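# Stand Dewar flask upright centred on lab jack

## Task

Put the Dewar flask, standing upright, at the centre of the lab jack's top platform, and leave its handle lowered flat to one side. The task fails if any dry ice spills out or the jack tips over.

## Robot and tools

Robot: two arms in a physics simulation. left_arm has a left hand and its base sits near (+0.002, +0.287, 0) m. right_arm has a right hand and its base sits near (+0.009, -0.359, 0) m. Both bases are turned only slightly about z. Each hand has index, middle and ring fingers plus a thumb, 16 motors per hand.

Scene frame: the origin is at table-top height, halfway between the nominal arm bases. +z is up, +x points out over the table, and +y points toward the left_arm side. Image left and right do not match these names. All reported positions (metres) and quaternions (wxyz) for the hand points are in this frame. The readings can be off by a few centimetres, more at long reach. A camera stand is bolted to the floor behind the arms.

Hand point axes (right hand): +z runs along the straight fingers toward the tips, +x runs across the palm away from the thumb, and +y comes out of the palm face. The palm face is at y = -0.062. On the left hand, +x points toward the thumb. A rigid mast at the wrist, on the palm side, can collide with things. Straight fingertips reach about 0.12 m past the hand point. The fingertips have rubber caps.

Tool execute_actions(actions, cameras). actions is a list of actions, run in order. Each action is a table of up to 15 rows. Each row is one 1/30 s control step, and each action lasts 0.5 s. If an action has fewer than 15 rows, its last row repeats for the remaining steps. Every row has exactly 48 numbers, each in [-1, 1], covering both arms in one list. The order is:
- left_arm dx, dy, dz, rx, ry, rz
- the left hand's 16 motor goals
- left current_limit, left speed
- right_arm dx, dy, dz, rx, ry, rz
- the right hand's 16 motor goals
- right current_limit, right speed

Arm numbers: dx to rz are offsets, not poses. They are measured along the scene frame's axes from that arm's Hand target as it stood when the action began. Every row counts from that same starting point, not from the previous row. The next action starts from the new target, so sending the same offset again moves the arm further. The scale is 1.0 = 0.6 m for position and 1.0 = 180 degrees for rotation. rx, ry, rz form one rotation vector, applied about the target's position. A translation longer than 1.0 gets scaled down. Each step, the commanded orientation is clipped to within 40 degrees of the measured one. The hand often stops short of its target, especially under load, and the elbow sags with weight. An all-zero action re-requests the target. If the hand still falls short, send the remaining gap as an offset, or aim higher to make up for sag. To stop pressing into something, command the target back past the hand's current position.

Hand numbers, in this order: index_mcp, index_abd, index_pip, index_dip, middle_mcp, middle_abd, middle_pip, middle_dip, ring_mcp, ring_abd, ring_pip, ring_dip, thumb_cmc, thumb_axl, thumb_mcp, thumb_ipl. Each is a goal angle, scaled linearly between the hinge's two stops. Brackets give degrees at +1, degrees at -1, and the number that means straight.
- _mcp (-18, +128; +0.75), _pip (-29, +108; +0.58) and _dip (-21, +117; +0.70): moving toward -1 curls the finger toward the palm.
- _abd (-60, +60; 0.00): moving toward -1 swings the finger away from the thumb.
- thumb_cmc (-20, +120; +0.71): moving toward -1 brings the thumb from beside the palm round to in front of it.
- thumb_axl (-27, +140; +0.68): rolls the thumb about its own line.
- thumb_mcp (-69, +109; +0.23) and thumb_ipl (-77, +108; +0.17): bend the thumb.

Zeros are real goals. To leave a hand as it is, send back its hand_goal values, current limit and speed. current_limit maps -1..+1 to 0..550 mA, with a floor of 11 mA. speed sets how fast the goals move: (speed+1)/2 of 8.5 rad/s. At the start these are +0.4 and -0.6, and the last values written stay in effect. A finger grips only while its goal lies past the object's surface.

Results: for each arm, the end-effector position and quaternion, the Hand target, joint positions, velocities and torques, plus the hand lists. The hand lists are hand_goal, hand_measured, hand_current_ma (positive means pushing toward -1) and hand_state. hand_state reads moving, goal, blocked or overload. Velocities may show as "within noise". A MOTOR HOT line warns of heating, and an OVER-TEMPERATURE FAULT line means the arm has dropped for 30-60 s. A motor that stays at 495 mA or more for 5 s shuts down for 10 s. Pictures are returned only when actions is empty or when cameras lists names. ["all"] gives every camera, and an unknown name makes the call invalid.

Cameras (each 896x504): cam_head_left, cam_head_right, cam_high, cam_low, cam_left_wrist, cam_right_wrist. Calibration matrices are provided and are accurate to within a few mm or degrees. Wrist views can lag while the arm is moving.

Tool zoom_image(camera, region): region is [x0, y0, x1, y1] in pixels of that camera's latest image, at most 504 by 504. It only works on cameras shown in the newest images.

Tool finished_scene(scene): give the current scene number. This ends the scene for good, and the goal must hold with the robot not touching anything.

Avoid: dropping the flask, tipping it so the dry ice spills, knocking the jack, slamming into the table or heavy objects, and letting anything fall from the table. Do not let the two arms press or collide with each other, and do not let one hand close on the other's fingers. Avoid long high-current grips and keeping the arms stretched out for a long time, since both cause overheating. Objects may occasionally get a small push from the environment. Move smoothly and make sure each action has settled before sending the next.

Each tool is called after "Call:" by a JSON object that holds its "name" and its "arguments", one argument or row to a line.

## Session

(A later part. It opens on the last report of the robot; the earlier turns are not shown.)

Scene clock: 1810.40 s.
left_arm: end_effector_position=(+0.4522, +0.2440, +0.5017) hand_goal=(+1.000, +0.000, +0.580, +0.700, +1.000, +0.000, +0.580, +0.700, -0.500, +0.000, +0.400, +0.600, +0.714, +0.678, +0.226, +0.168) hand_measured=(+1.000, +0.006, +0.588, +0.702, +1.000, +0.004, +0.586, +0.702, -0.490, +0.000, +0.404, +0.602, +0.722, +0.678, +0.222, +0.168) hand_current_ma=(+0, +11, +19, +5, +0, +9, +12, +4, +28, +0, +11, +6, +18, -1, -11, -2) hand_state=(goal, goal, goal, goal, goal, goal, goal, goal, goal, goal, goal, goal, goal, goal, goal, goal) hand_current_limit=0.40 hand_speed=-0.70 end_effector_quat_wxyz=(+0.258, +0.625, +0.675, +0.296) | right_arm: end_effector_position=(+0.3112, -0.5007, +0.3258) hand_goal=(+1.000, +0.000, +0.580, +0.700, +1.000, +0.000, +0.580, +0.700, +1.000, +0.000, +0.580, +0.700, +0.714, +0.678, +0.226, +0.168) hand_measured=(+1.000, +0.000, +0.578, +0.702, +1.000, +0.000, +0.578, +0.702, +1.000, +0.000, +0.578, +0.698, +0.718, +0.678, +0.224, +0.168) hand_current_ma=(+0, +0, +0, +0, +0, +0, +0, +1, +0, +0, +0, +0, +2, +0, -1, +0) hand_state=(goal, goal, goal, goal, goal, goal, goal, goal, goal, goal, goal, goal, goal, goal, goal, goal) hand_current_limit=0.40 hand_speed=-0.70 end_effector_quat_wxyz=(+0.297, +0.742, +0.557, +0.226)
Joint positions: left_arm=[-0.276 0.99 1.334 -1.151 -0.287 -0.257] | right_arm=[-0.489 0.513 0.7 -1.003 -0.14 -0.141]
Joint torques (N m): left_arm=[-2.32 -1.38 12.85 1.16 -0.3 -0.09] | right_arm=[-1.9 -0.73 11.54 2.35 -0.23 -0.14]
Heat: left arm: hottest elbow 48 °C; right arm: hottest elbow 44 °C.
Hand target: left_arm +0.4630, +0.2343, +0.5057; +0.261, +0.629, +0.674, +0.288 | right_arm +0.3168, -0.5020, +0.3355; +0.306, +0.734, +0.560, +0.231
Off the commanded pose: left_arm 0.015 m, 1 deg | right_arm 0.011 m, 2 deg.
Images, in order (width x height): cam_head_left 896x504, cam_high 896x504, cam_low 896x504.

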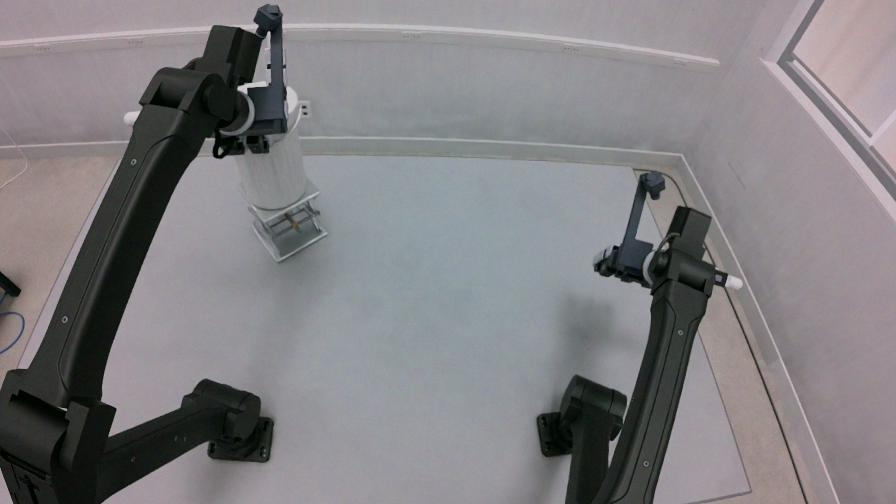

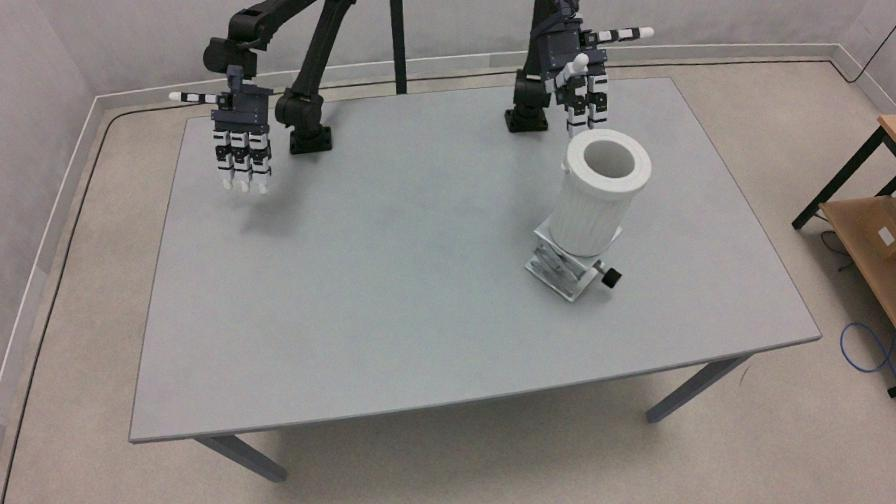

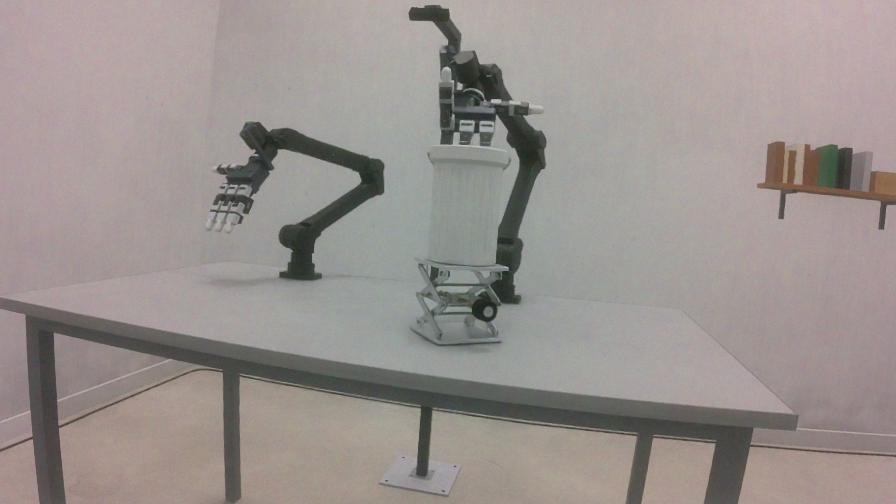

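Call:
{"name": "execute_actions", "arguments": {
  "actions": [
    [[0.0,-0.018,0.0,0,0,0,1,0,0.58,0.7,1,0,0.58,0.7,-0.5,0,0.4,0.6,0.714,0.678,0.226,0.168,0.4,-0.7,0,0,0,0,0,0,1,0,0.58,0.7,1,0,0.58,0.7,1,0,0.58,0.7,0.714,0.678,0.226,0.168,0.4,-0.7]]
  ],
  "cameras": ["cam_low","cam_high","cam_head_left"]
}}

Call:
{"name": "zoom_image", "arguments": {
  "camera": "cam_low",
  "region": [390, 200, 530, 300]
}}

Call:
{"name": "zoom_image", "arguments": {
  "camera": "cam_high",
  "region": [520, 200, 640, 280]
}}

Call:
{"name": "zoom_image", "arguments": {
  "camera": "cam_high",
  "region": [510, 90, 670, 290]
}}

Scene clock: 1816.30 s.
left_arm: end_effector_position=(+0.4533, +0.2358, +0.5006) hand_goal=(+1.000, +0.000, +0.580, +0.700, +1.000, +0.000, +0.580, +0.700, -0.500, +0.000, +0.400, +0.600, +0.714, +0.678, +0.226, +0.168) hand_measured=(+1.000, +0.018, +0.582, +0.700, +1.000, +0.002, +0.584, +0.702, -0.490, +0.000, +0.404, +0.602, +0.722, +0.678, +0.222, +0.168) hand_current_ma=(+0, +45, +5, +1, +0, +5, +8, +3, +28, +1, +11, +6, +19, -1, -11, -2) hand_state=(goal, goal, goal, goal, goal, goal, goal, goal, goal, goal, goal, goal, goal, goal, goal, goal) hand_current_limit=0.40 hand_speed=-0.70 end_effector_quat_wxyz=(+0.253, +0.627, +0.673, +0.300) | right_arm: end_effector_position=(+0.3112, -0.5007, +0.3258) hand_goal=(+1.000, +0.000, +0.580, +0.700, +1.000, +0.000, +0.580, +0.700, +1.000, +0.000, +0.580, +0.700, +0.714, +0.678, +0.226, +0.168) hand_measured=(+1.000, +0.000, +0.578, +0.702, +1.000, +0.000, +0.578, +0.702, +1.000, +0.000, +0.578, +0.698, +0.718, +0.678, +0.224, +0.168) hand_current_ma=(+0, +0, +0, +0, +0, +0, +0, +1, +0, +0, +0, +0, +2, +0, -1, +0) hand_state=(goal, goal, goal, goal, goal, goal, goal, goal, goal, goal, goal, goal, goal, goal, goal, goal) hand_current_limit=0.40 hand_speed=-0.70 end_effector_quat_wxyz=(+0.297, +0.742, +0.557, +0.226)
Joint positions: left_arm=[-0.305 1 1.339 -1.156 -0.316 -0.27] | right_arm=[-0.489 0.513 0.7 -1.003 -0.14 -0.141]
Joint torques (N m): left_arm=[-2.55 -1.79 12.93 1.1 -0.11 -0.15] | right_arm=[-2.02 -0.79 11.52 2.29 -0.17 -0.14]
Heat: left arm: hottest elbow 48 °C; right arm: hottest elbow 44 °C.
Hand target: left_arm +0.4630, +0.2235, +0.5057; +0.261, +0.629, +0.674, +0.288 | right_arm +0.3168, -0.5020, +0.3355; +0.306, +0.734, +0.560, +0.231
Off the commanded pose: left_arm 0.017 m, 2 deg | right_arm 0.011 m, 2 deg.
Images, in order (width x height): cam_head_left 896x504, cam_high 896x504, cam_low 896x504.

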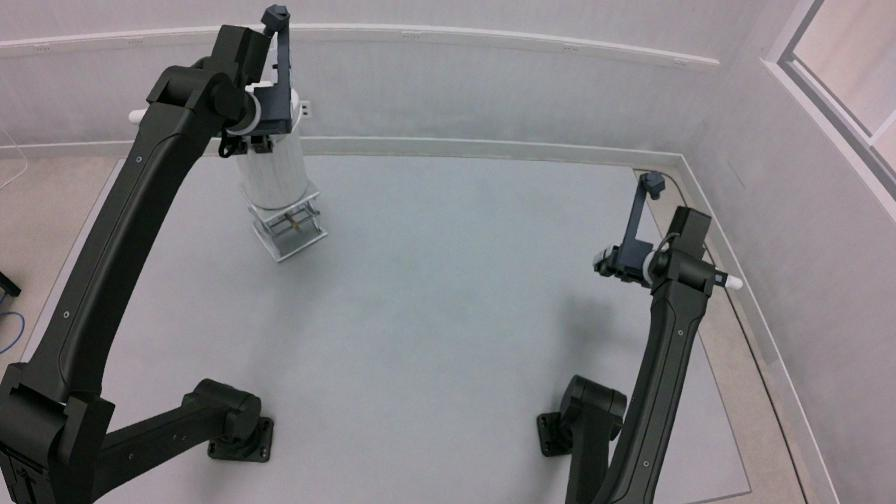

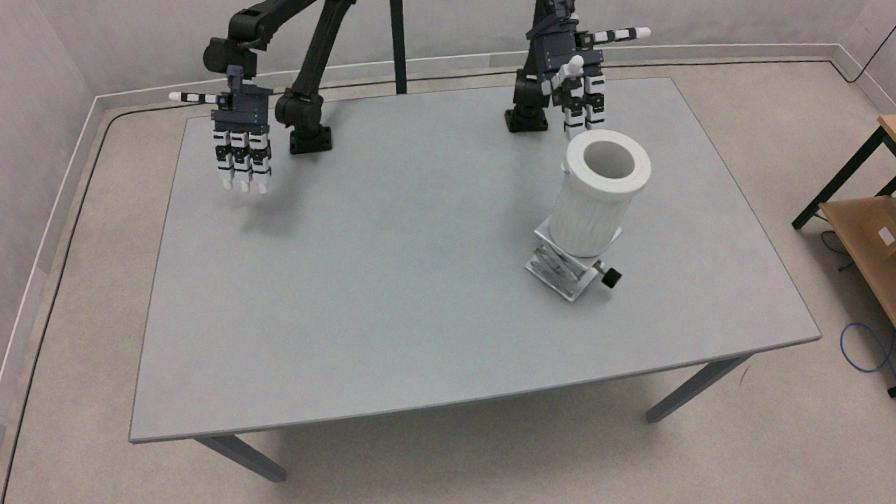

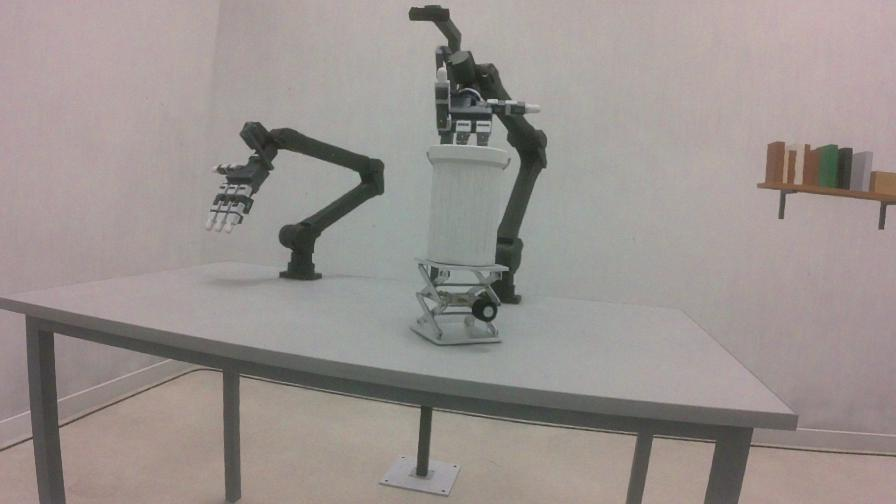

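Scaled by 3.600.

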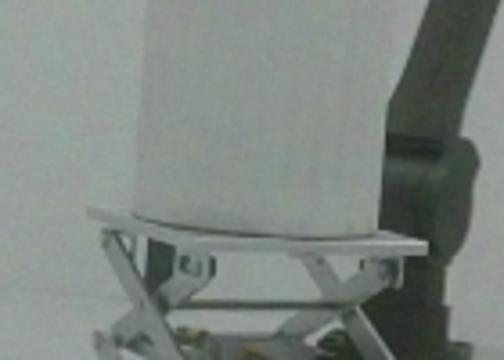

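Scaled by 4.200.

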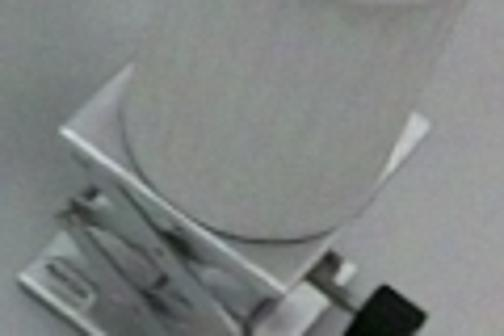

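Scaled by 2.520.

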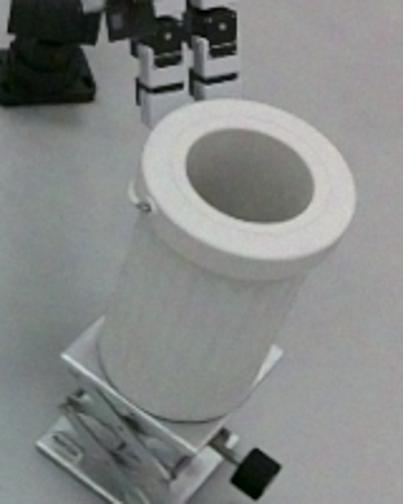

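Call:
{"name": "execute_actions", "arguments": {
  "actions": [
    [[-0.01,0.012,0.0,0,0,0,1,0,0.58,0.7,1,0,0.58,0.7,-0.5,0,0.4,0.6,0.714,0.678,0.226,0.168,0.4,-0.7,0,0,0,0,0,0,1,0,0.58,0.7,1,0,0.58,0.7,1,0,0.58,0.7,0.714,0.678,0.226,0.168,0.4,-0.7]],
    [[-0.03,0.0,0.0,0,0,0,1,0,0.58,0.7,1,0,0.58,0.7,-0.5,0,0.4,0.6,0.714,0.678,0.226,0.168,0.4,-0.7,0,0,0,0,0,0,1,0,0.58,0.7,1,0,0.58,0.7,1,0,0.58,0.7,0.714,0.678,0.226,0.168,0.4,-0.7]],
    [[-0.03,0.0,0.0,0,0,0,1,0,0.58,0.7,1,0,0.58,0.7,-0.5,0,0.4,0.6,0.714,0.678,0.226,0.168,0.4,-0.7,0,0,0,0,0,0,1,0,0.58,0.7,1,0,0.58,0.7,1,0,0.58,0.7,0.714,0.678,0.226,0.168,0.4,-0.7]]
  ],
  "cameras": ["all"]
}}

Call:
{"name": "zoom_image", "arguments": {
  "camera": "cam_low",
  "region": [390, 200, 530, 300]
}}

Call:
{"name": "zoom_image", "arguments": {
  "camera": "cam_high",
  "region": [520, 200, 640, 280]
}}

Call:
{"name": "zoom_image", "arguments": {
  "camera": "cam_high",
  "region": [510, 90, 670, 290]
}}

Call:
{"name": "zoom_image", "arguments": {
  "camera": "cam_head_left",
  "region": [180, 60, 340, 260]
}}

Call:
{"name": "zoom_image", "arguments": {
  "camera": "cam_left_wrist",
  "region": [300, 0, 600, 250]
}}

Scene clock: 1829.30 s.
left_arm: end_effector_position=(+0.4226, +0.2343, +0.5088) hand_goal=(+1.000, +0.000, +0.580, +0.700, +1.000, +0.000, +0.580, +0.700, -0.500, +0.000, +0.400, +0.600, +0.714, +0.678, +0.226, +0.168) hand_measured=(+1.000, +0.002, +0.578, +0.698, +1.000, +0.002, +0.584, +0.702, -0.490, +0.000, +0.404, +0.602, +0.722, +0.678, +0.222, +0.168) hand_current_ma=(+0, +5, -3, -3, +0, +4, +7, +3, +28, +1, +11, +6, +20, -1, -11, -2) hand_state=(goal, goal, goal, goal, goal, goal, goal, goal, goal, goal, goal, goal, goal, goal, goal, goal) hand_current_limit=0.40 hand_speed=-0.70 end_effector_quat_wxyz=(+0.264, +0.626, +0.674, +0.289) | right_arm: end_effector_position=(+0.3112, -0.5007, +0.3258) hand_goal=(+1.000, +0.000, +0.580, +0.700, +1.000, +0.000, +0.580, +0.700, +1.000, +0.000, +0.580, +0.700, +0.714, +0.678, +0.226, +0.168) hand_measured=(+1.000, +0.000, +0.578, +0.702, +1.000, +0.000, +0.578, +0.702, +1.000, +0.000, +0.578, +0.698, +0.718, +0.678, +0.224, +0.168) hand_current_ma=(+0, +0, +0, +0, +0, +0, +0, +1, +0, +0, +0, +0, +2, +0, -1, +0) hand_state=(goal, goal, goal, goal, goal, goal, goal, goal, goal, goal, goal, goal, goal, goal, goal, goal) hand_current_limit=0.40 hand_speed=-0.70 end_effector_quat_wxyz=(+0.297, +0.742, +0.557, +0.226)
Joint positions: left_arm=[-0.337 0.936 1.328 -1.209 -0.313 -0.307] | right_arm=[-0.489 0.513 0.7 -1.003 -0.14 -0.141]
Joint torques (N m): left_arm=[-2.55 -3.49 9.36 1.07 -0.6 -0.06] | right_arm=[-2.08 -1.14 11.51 2.26 -0.18 -0.13]
Heat: left arm: hottest elbow 48 °C; right arm: hottest elbow 44 °C.
Hand target: left_arm +0.4210, +0.2307, +0.5057; +0.261, +0.629, +0.674, +0.288 | right_arm +0.3168, -0.5020, +0.3355; +0.306, +0.734, +0.560, +0.231
Off the commanded pose: left_arm 0.005 m, 0 deg | right_arm 0.011 m, 2 deg.
camera_calibration:
cam_left_wrist: T_world_to_cam=[[-0.347303, -0.80979, -0.472885, 0.548266], [-0.937192, 0.317165, 0.145178, 0.194862], [0.032419, 0.493605, -0.869082, 0.436667], [0, 0, 0, 1]] pos_world=[0.358882, 0.166636, 0.610477]
cam_right_wrist: T_world_to_cam=[[0.25554, -0.856432, 0.44858, -0.625681], [-0.96474, -0.195624, 0.17609, 0.0989278], [-0.0630557, -0.477761, -0.876224, 0.189241], [0, 0, 0, 1]] pos_world=[0.267259, -0.426088, 0.429066]

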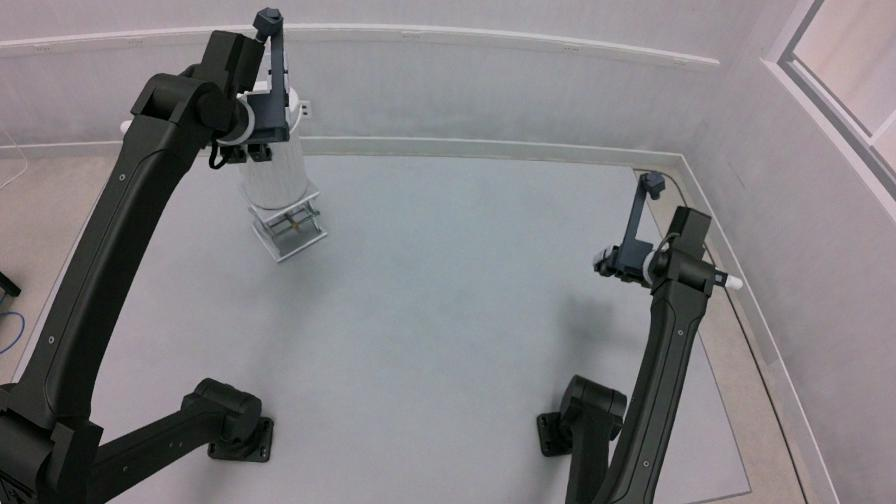

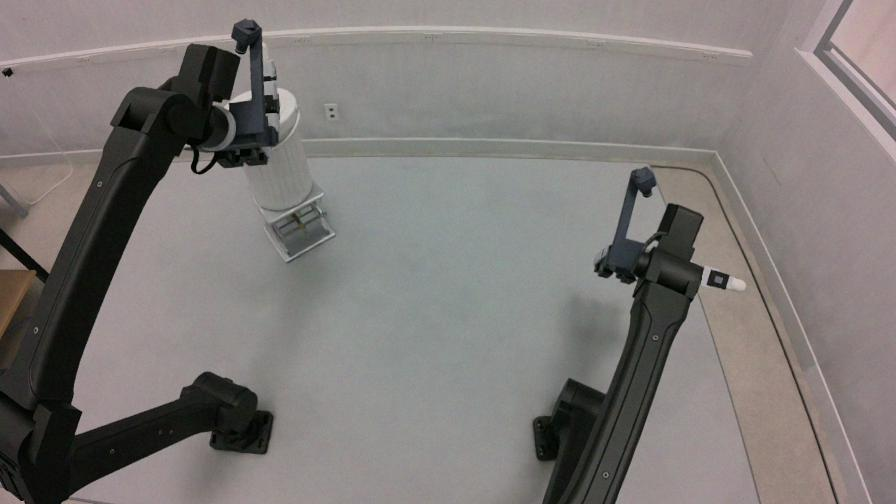

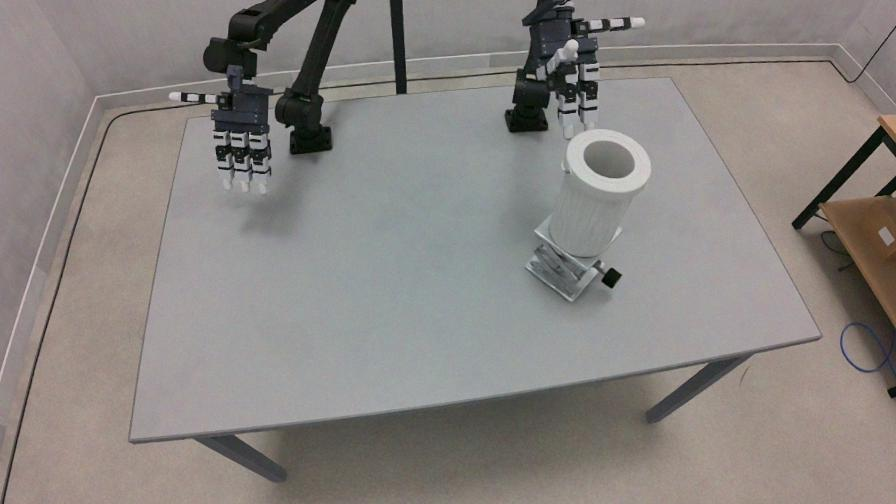

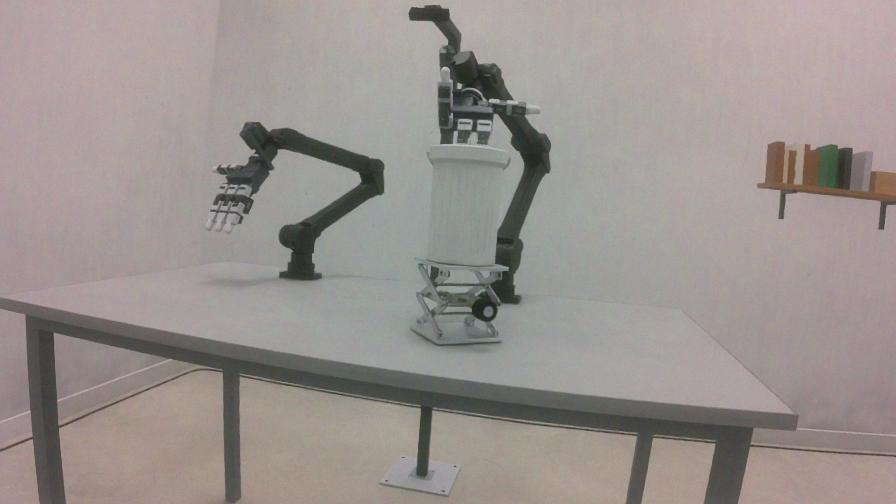

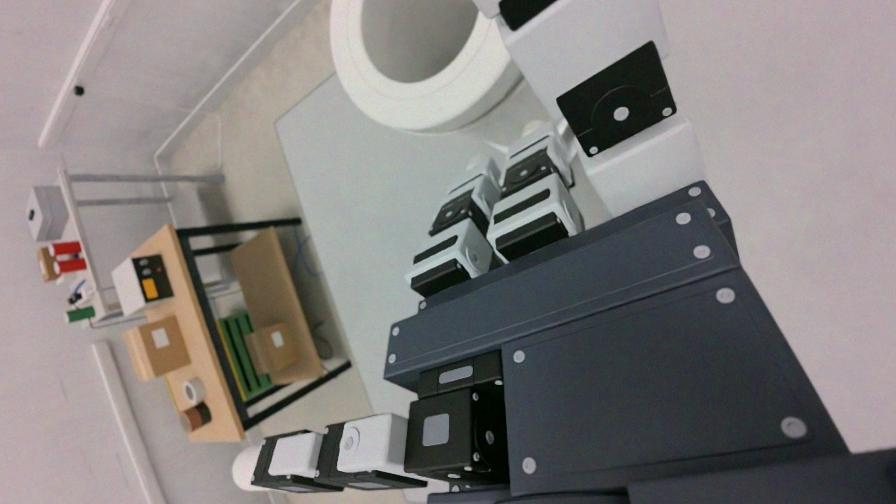

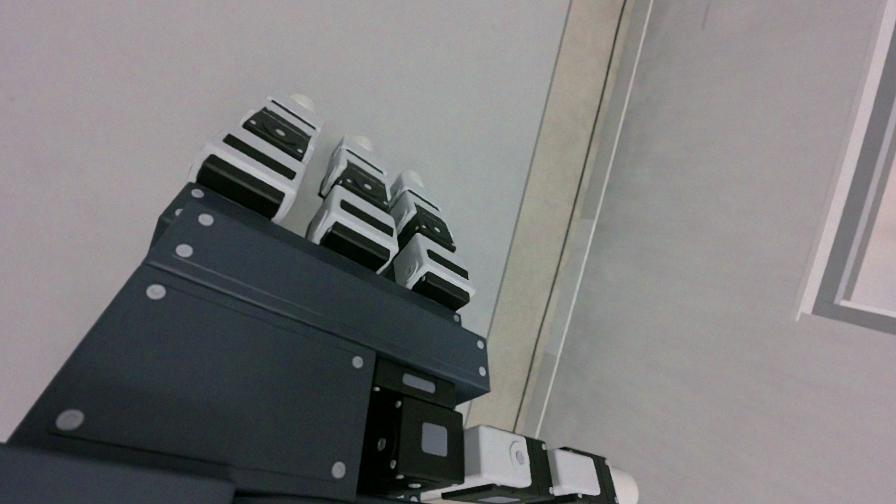

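Scaled by 3.600.

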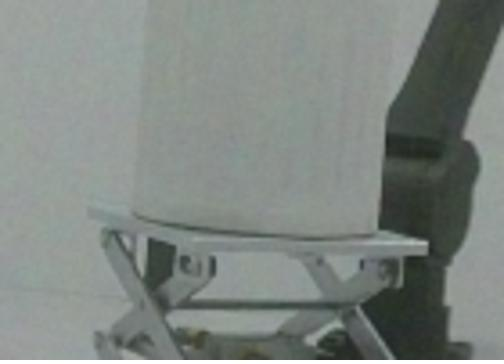

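Scaled by 4.200.

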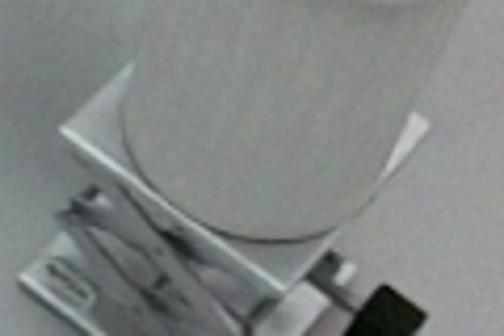

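Scaled by 2.520.

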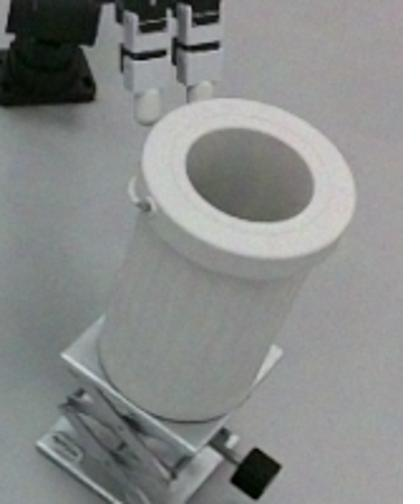

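Scaled by 2.520.

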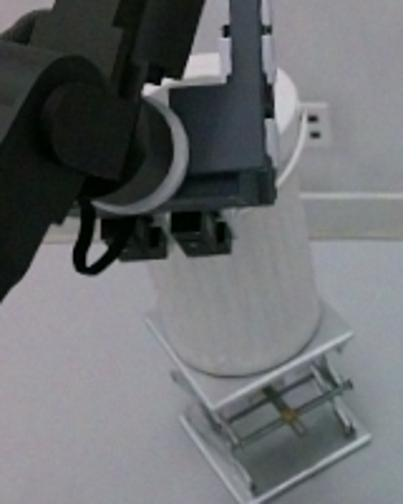

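Scaled by 1.680.

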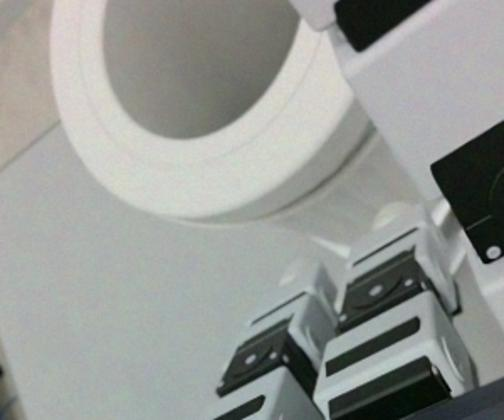

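Call:
{"name": "execute_actions", "arguments": {
  "actions": [
    [[-0.06,0.0,0.0,0,0,0,1,0,0.58,0.7,1,0,0.58,0.7,-0.5,0,0.4,0.6,0.714,0.678,0.226,0.168,0.4,-0.7,0,0,0,0,0,0,1,0,0.58,0.7,1,0,0.58,0.7,1,0,0.58,0.7,0.714,0.678,0.226,0.168,0.4,-0.7]],
    [[-0.08,0.0,0.0,0,0,0,1,0,0.58,0.7,1,0,0.58,0.7,-0.5,0,0.4,0.6,0.714,0.678,0.226,0.168,0.4,-0.7,0,0,0,0,0,0,1,0,0.58,0.7,1,0,0.58,0.7,1,0,0.58,0.7,0.714,0.678,0.226,0.168,0.4,-0.7]]
  ],
  "cameras": ["all"]
}}

Call:
{"name": "zoom_image", "arguments": {
  "camera": "cam_head_left",
  "region": [180, 60, 340, 260]
}}

Call:
{"name": "zoom_image", "arguments": {
  "camera": "cam_left_wrist",
  "region": [300, 0, 600, 250]
}}

Call:
{"name": "zoom_image", "arguments": {
  "camera": "cam_high",
  "region": [510, 90, 670, 290]
}}

Call:
{"name": "zoom_image", "arguments": {
  "camera": "cam_low",
  "region": [390, 120, 530, 300]
}}

Scene clock: 1839.40 s.
left_arm: end_effector_position=(+0.3388, +0.2298, +0.5047) hand_goal=(+1.000, +0.000, +0.580, +0.700, +1.000, +0.000, +0.580, +0.700, -0.500, +0.000, +0.400, +0.600, +0.714, +0.678, +0.226, +0.168) hand_measured=(+1.000, +0.000, +0.578, +0.698, +1.000, +0.000, +0.582, +0.702, -0.490, +0.000, +0.404, +0.602, +0.722, +0.678, +0.222, +0.168) hand_current_ma=(+0, +1, -2, -3, +0, +1, +5, +3, +28, +0, +11, +6, +20, -1, -11, -2) hand_state=(goal, goal, goal, goal, goal, goal, goal, goal, goal, goal, goal, goal, goal, goal, goal, goal) hand_current_limit=0.40 hand_speed=-0.70 end_effector_quat_wxyz=(+0.260, +0.631, +0.673, +0.287) | right_arm: end_effector_position=(+0.3112, -0.5007, +0.3258) hand_goal=(+1.000, +0.000, +0.580, +0.700, +1.000, +0.000, +0.580, +0.700, +1.000, +0.000, +0.580, +0.700, +0.714, +0.678, +0.226, +0.168) hand_measured=(+1.000, +0.000, +0.578, +0.702, +1.000, +0.000, +0.578, +0.702, +1.000, +0.000, +0.578, +0.698, +0.718, +0.678, +0.224, +0.168) hand_current_ma=(+0, +0, +0, +0, +0, +0, +0, +1, +0, +0, +0, +0, +2, +0, -1, +0) hand_state=(goal, goal, goal, goal, goal, goal, goal, goal, goal, goal, goal, goal, goal, goal, goal, goal) hand_current_limit=0.40 hand_speed=-0.70 end_effector_quat_wxyz=(+0.297, +0.742, +0.557, +0.226)
Joint positions: left_arm=[-0.517 0.769 1.258 -1.366 -0.427 -0.445] | right_arm=[-0.489 0.513 0.7 -1.003 -0.14 -0.141]
Joint torques (N m): left_arm=[-2.14 -0.03 9.43 1.01 -0.69 -0.07] | right_arm=[-2.26 -0.85 11.63 2.35 -0.21 -0.18]
Heat: left arm: hottest elbow 47 °C; right arm: hottest elbow 44 °C.
Hand target: left_arm +0.3370, +0.2307, +0.5057; +0.261, +0.629, +0.674, +0.288 | right_arm +0.3168, -0.5020, +0.3355; +0.306, +0.734, +0.560, +0.231
Off the commanded pose: left_arm 0.002 m, 0 deg | right_arm 0.011 m, 2 deg.
camera_calibration:
cam_left_wrist: T_world_to_cam=[[-0.358, -0.805166, -0.472804, 0.51609], [-0.933286, 0.324039, 0.154843, 0.110611], [0.0285325, 0.496695, -0.867456, 0.437827], [0, 0, 0, 1]] pos_world=[0.275499, 0.162229, 0.606678]
cam_right_wrist: T_world_to_cam=[[0.25554, -0.856432, 0.44858, -0.625681], [-0.96474, -0.195624, 0.17609, 0.0989278], [-0.0630557, -0.477761, -0.876224, 0.189241], [0, 0, 0, 1]] pos_world=[0.267259, -0.426088, 0.429066]

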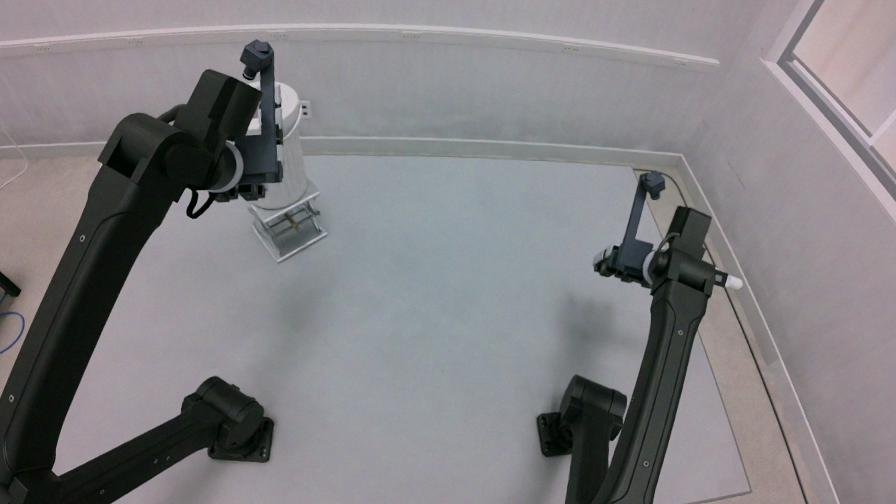

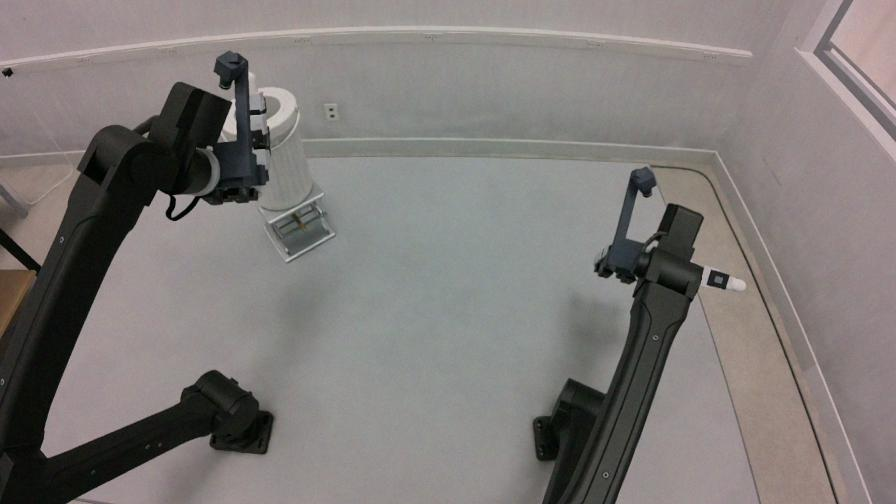

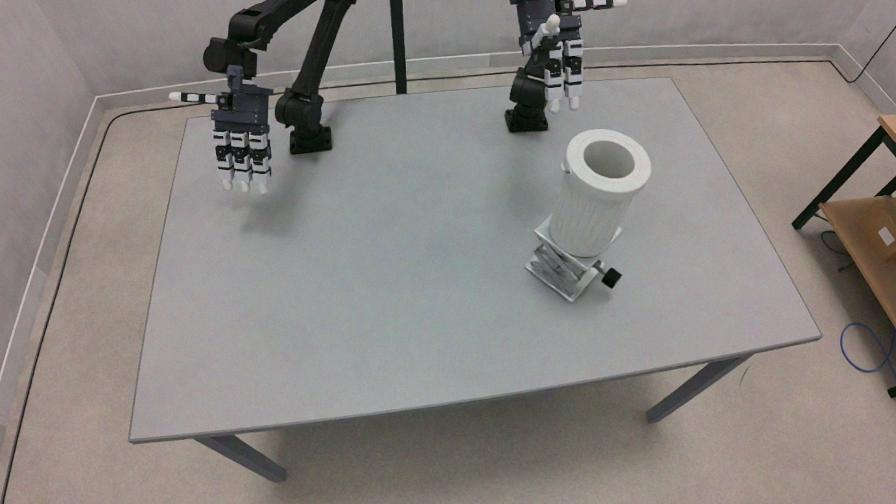

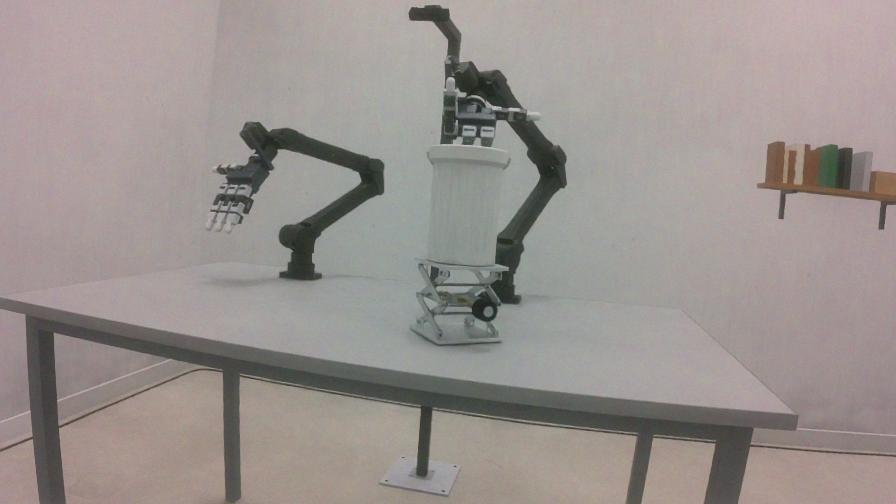

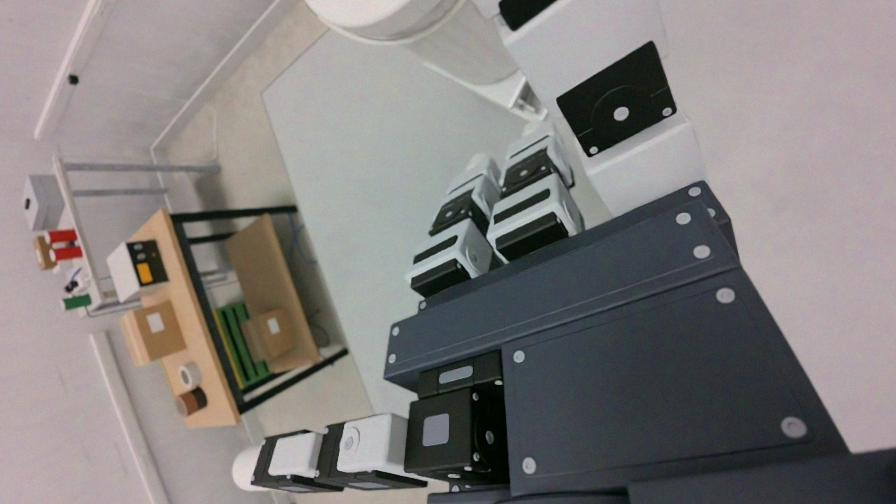

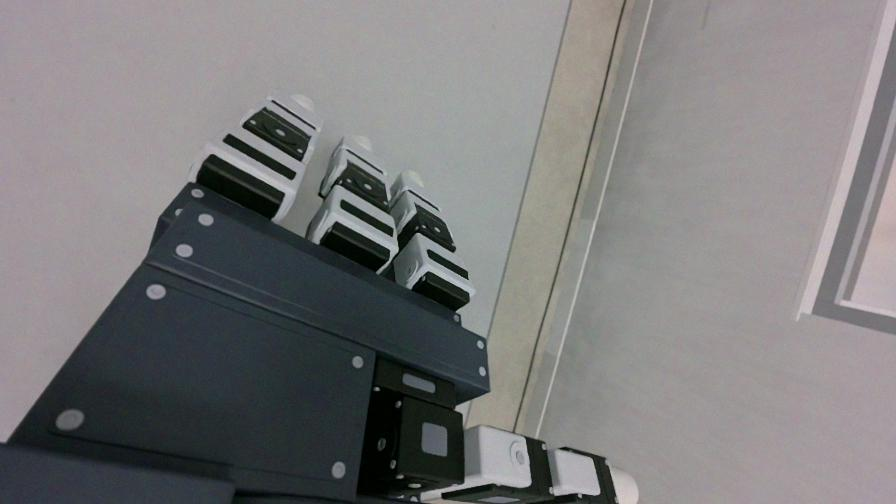

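Scaled by 2.520.

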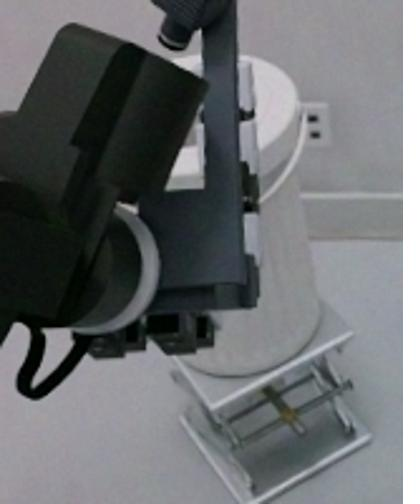

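Scaled by 1.680.

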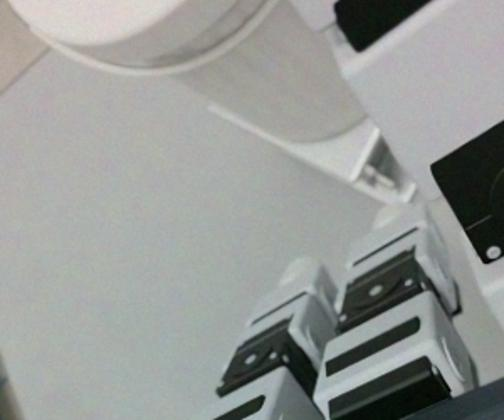

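Scaled by 2.520.

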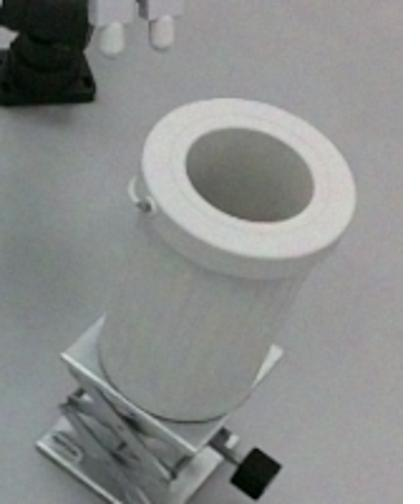

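Scaled by 2.800.

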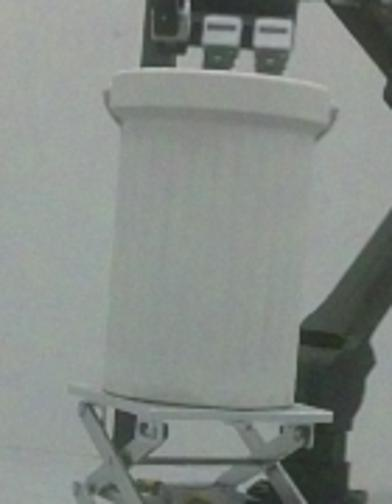

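Call:
{"name": "execute_actions", "arguments": {
  "actions": [
    [[-0.08,0.0,0.0,0,0,0,1,0,0.58,0.7,1,0,0.58,0.7,-0.5,0,0.4,0.6,0.714,0.678,0.226,0.168,0.4,-0.7,0,0,0,0,0,0,1,0,0.58,0.7,1,0,0.58,0.7,1,0,0.58,0.7,0.714,0.678,0.226,0.168,0.4,-0.7]],
    [[-0.04,0.08,0.0,0,0,0,1,0,0.58,0.7,1,0,0.58,0.7,-0.5,0,0.4,0.6,0.714,0.678,0.226,0.168,0.4,-0.7,0,0,0,0,0,0,1,0,0.58,0.7,1,0,0.58,0.7,1,0,0.58,0.7,0.714,0.678,0.226,0.168,0.4,-0.7]],
    [[0.0,0.08,0.0,0,0,0,1,0,0.58,0.7,1,0,0.58,0.7,-0.5,0,0.4,0.6,0.714,0.678,0.226,0.168,0.4,-0.7,0,0,0,0,0,0,1,0,0.58,0.7,1,0,0.58,0.7,1,0,0.58,0.7,0.714,0.678,0.226,0.168,0.4,-0.7]]
  ],
  "cameras": ["all"]
}}

Call:
{"name": "zoom_image", "arguments": {
  "camera": "cam_head_left",
  "region": [200, 60, 340, 260]
}}

Call:
{"name": "zoom_image", "arguments": {
  "camera": "cam_head_right",
  "region": [200, 60, 340, 260]
}}

Scene clock: 1852.17 s.
left_arm: end_effector_position=(+0.2623, +0.3228, +0.5025) hand_goal=(+1.000, +0.000, +0.580, +0.700, +1.000, +0.000, +0.580, +0.700, -0.500, +0.000, +0.400, +0.600, +0.714, +0.678, +0.226, +0.168) hand_measured=(+1.000, -0.002, +0.580, +0.698, +1.000, -0.002, +0.582, +0.702, -0.490, +0.000, +0.404, +0.602, +0.720, +0.678, +0.222, +0.168) hand_current_ma=(+0, -2, -1, -3, +0, -2, +3, +3, +27, -1, +10, +6, +17, -1, -12, -2) hand_state=(goal, goal, goal, goal, goal, goal, goal, goal, goal, goal, goal, goal, goal, goal, goal, goal) hand_current_limit=0.40 hand_speed=-0.70 end_effector_quat_wxyz=(+0.259, +0.631, +0.676, +0.279) | right_arm: end_effector_position=(+0.3112, -0.5007, +0.3258) hand_goal=(+1.000, +0.000, +0.580, +0.700, +1.000, +0.000, +0.580, +0.700, +1.000, +0.000, +0.580, +0.700, +0.714, +0.678, +0.226, +0.168) hand_measured=(+1.000, +0.000, +0.578, +0.702, +1.000, +0.000, +0.578, +0.702, +1.000, +0.000, +0.578, +0.698, +0.718, +0.678, +0.224, +0.168) hand_current_ma=(+0, +0, +0, +0, +0, +0, +0, +1, +0, +0, +0, +0, +2, +0, -1, +0) hand_state=(goal, goal, goal, goal, goal, goal, goal, goal, goal, goal, goal, goal, goal, goal, goal, goal) hand_current_limit=0.40 hand_speed=-0.70 end_effector_quat_wxyz=(+0.297, +0.742, +0.557, +0.226)
Joint positions: left_arm=[0.03 0.529 1.203 -1.464 -0.045 -0.042] | right_arm=[-0.489 0.513 0.7 -1.003 -0.14 -0.141]
Joint torques (N m): left_arm=[-0.15 3.84 8.25 2.24 -0.08 0.19] | right_arm=[-2.02 -0.62 11.64 2.26 -0.19 -0.14]
Heat: left arm: hottest elbow 47 °C; right arm: hottest elbow 44 °C.
Hand target: left_arm +0.2650, +0.3267, +0.5057; +0.261, +0.629, +0.674, +0.288 | right_arm +0.3168, -0.5020, +0.3355; +0.306, +0.734, +0.560, +0.231
Off the commanded pose: left_arm 0.006 m, 1 deg | right_arm 0.011 m, 2 deg.
camera_calibration:
cam_left_wrist: T_world_to_cam=[[-0.363767, -0.810258, -0.459517, 0.559017], [-0.931354, 0.32482, 0.164537, 0.00370231], [0.0159429, 0.487826, -0.872795, 0.400771], [0, 0, 0, 1]] pos_world=[0.20041, 0.256238, 0.60606]
cam_right_wrist: T_world_to_cam=[[0.25554, -0.856432, 0.44858, -0.625681], [-0.96474, -0.195624, 0.17609, 0.0989278], [-0.0630557, -0.477761, -0.876224, 0.189241], [0, 0, 0, 1]] pos_world=[0.267259, -0.426088, 0.429066]

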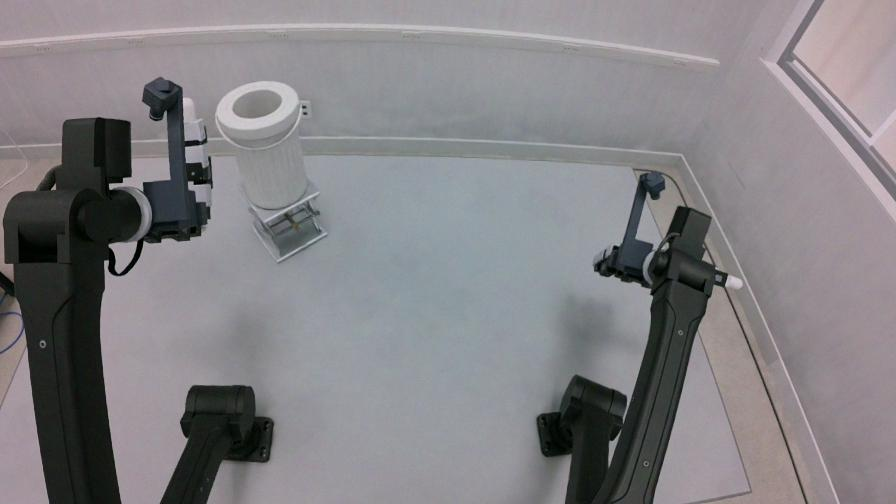

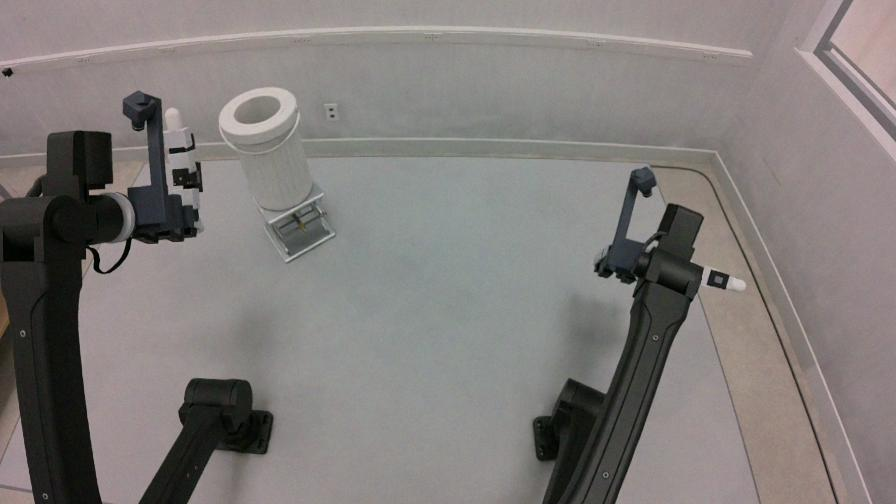

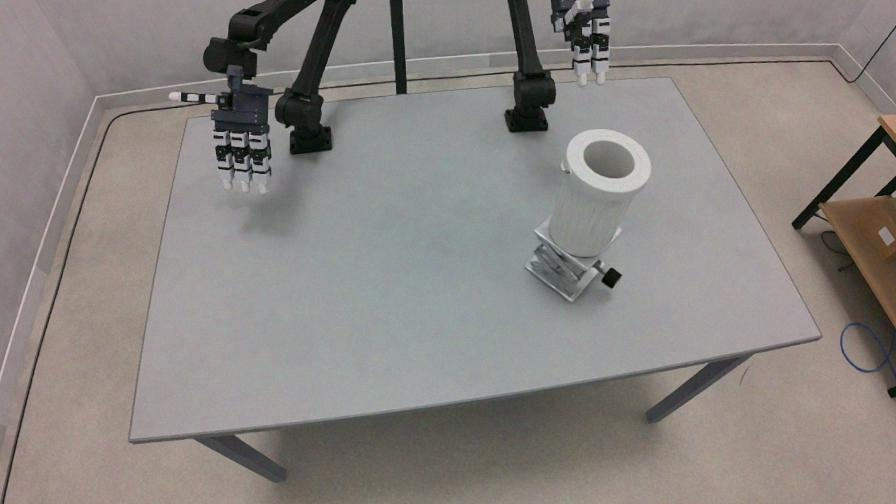

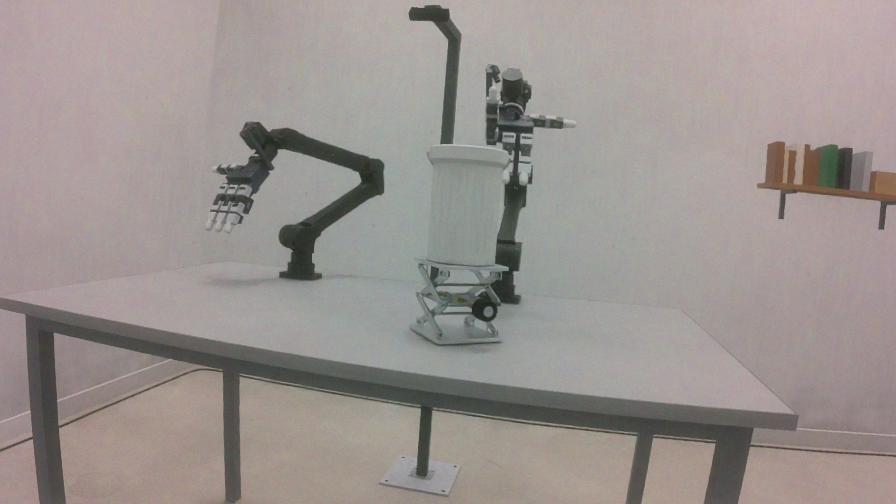

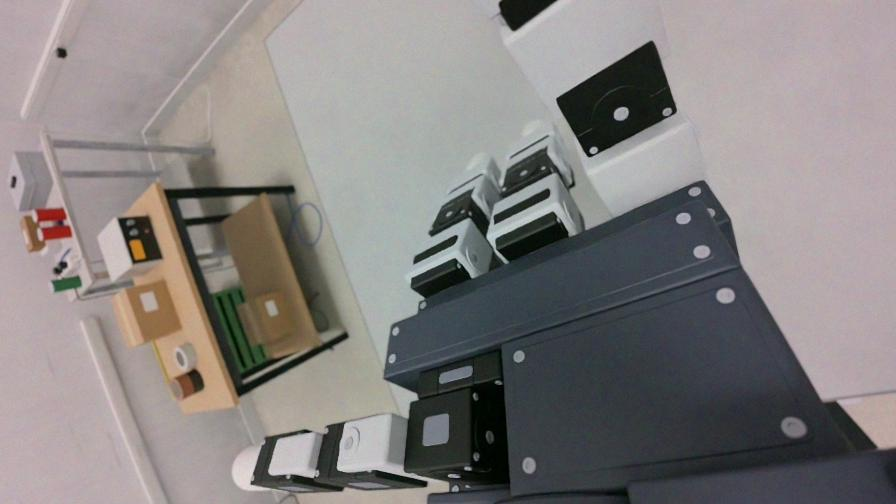

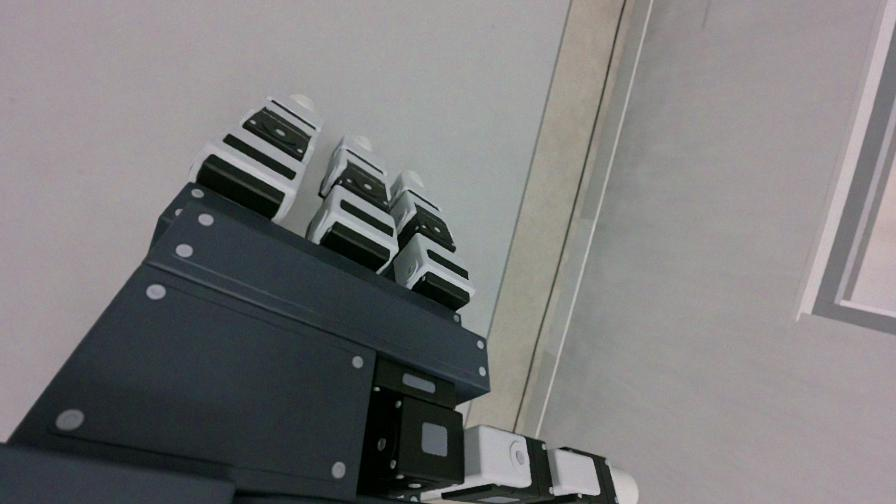

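Scaled by 2.520.

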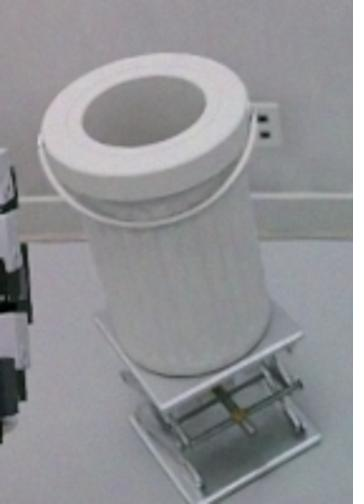

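Scaled by 2.520.

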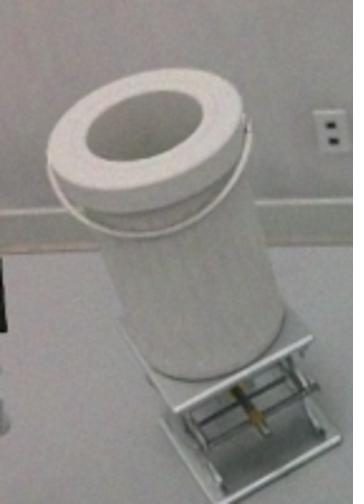

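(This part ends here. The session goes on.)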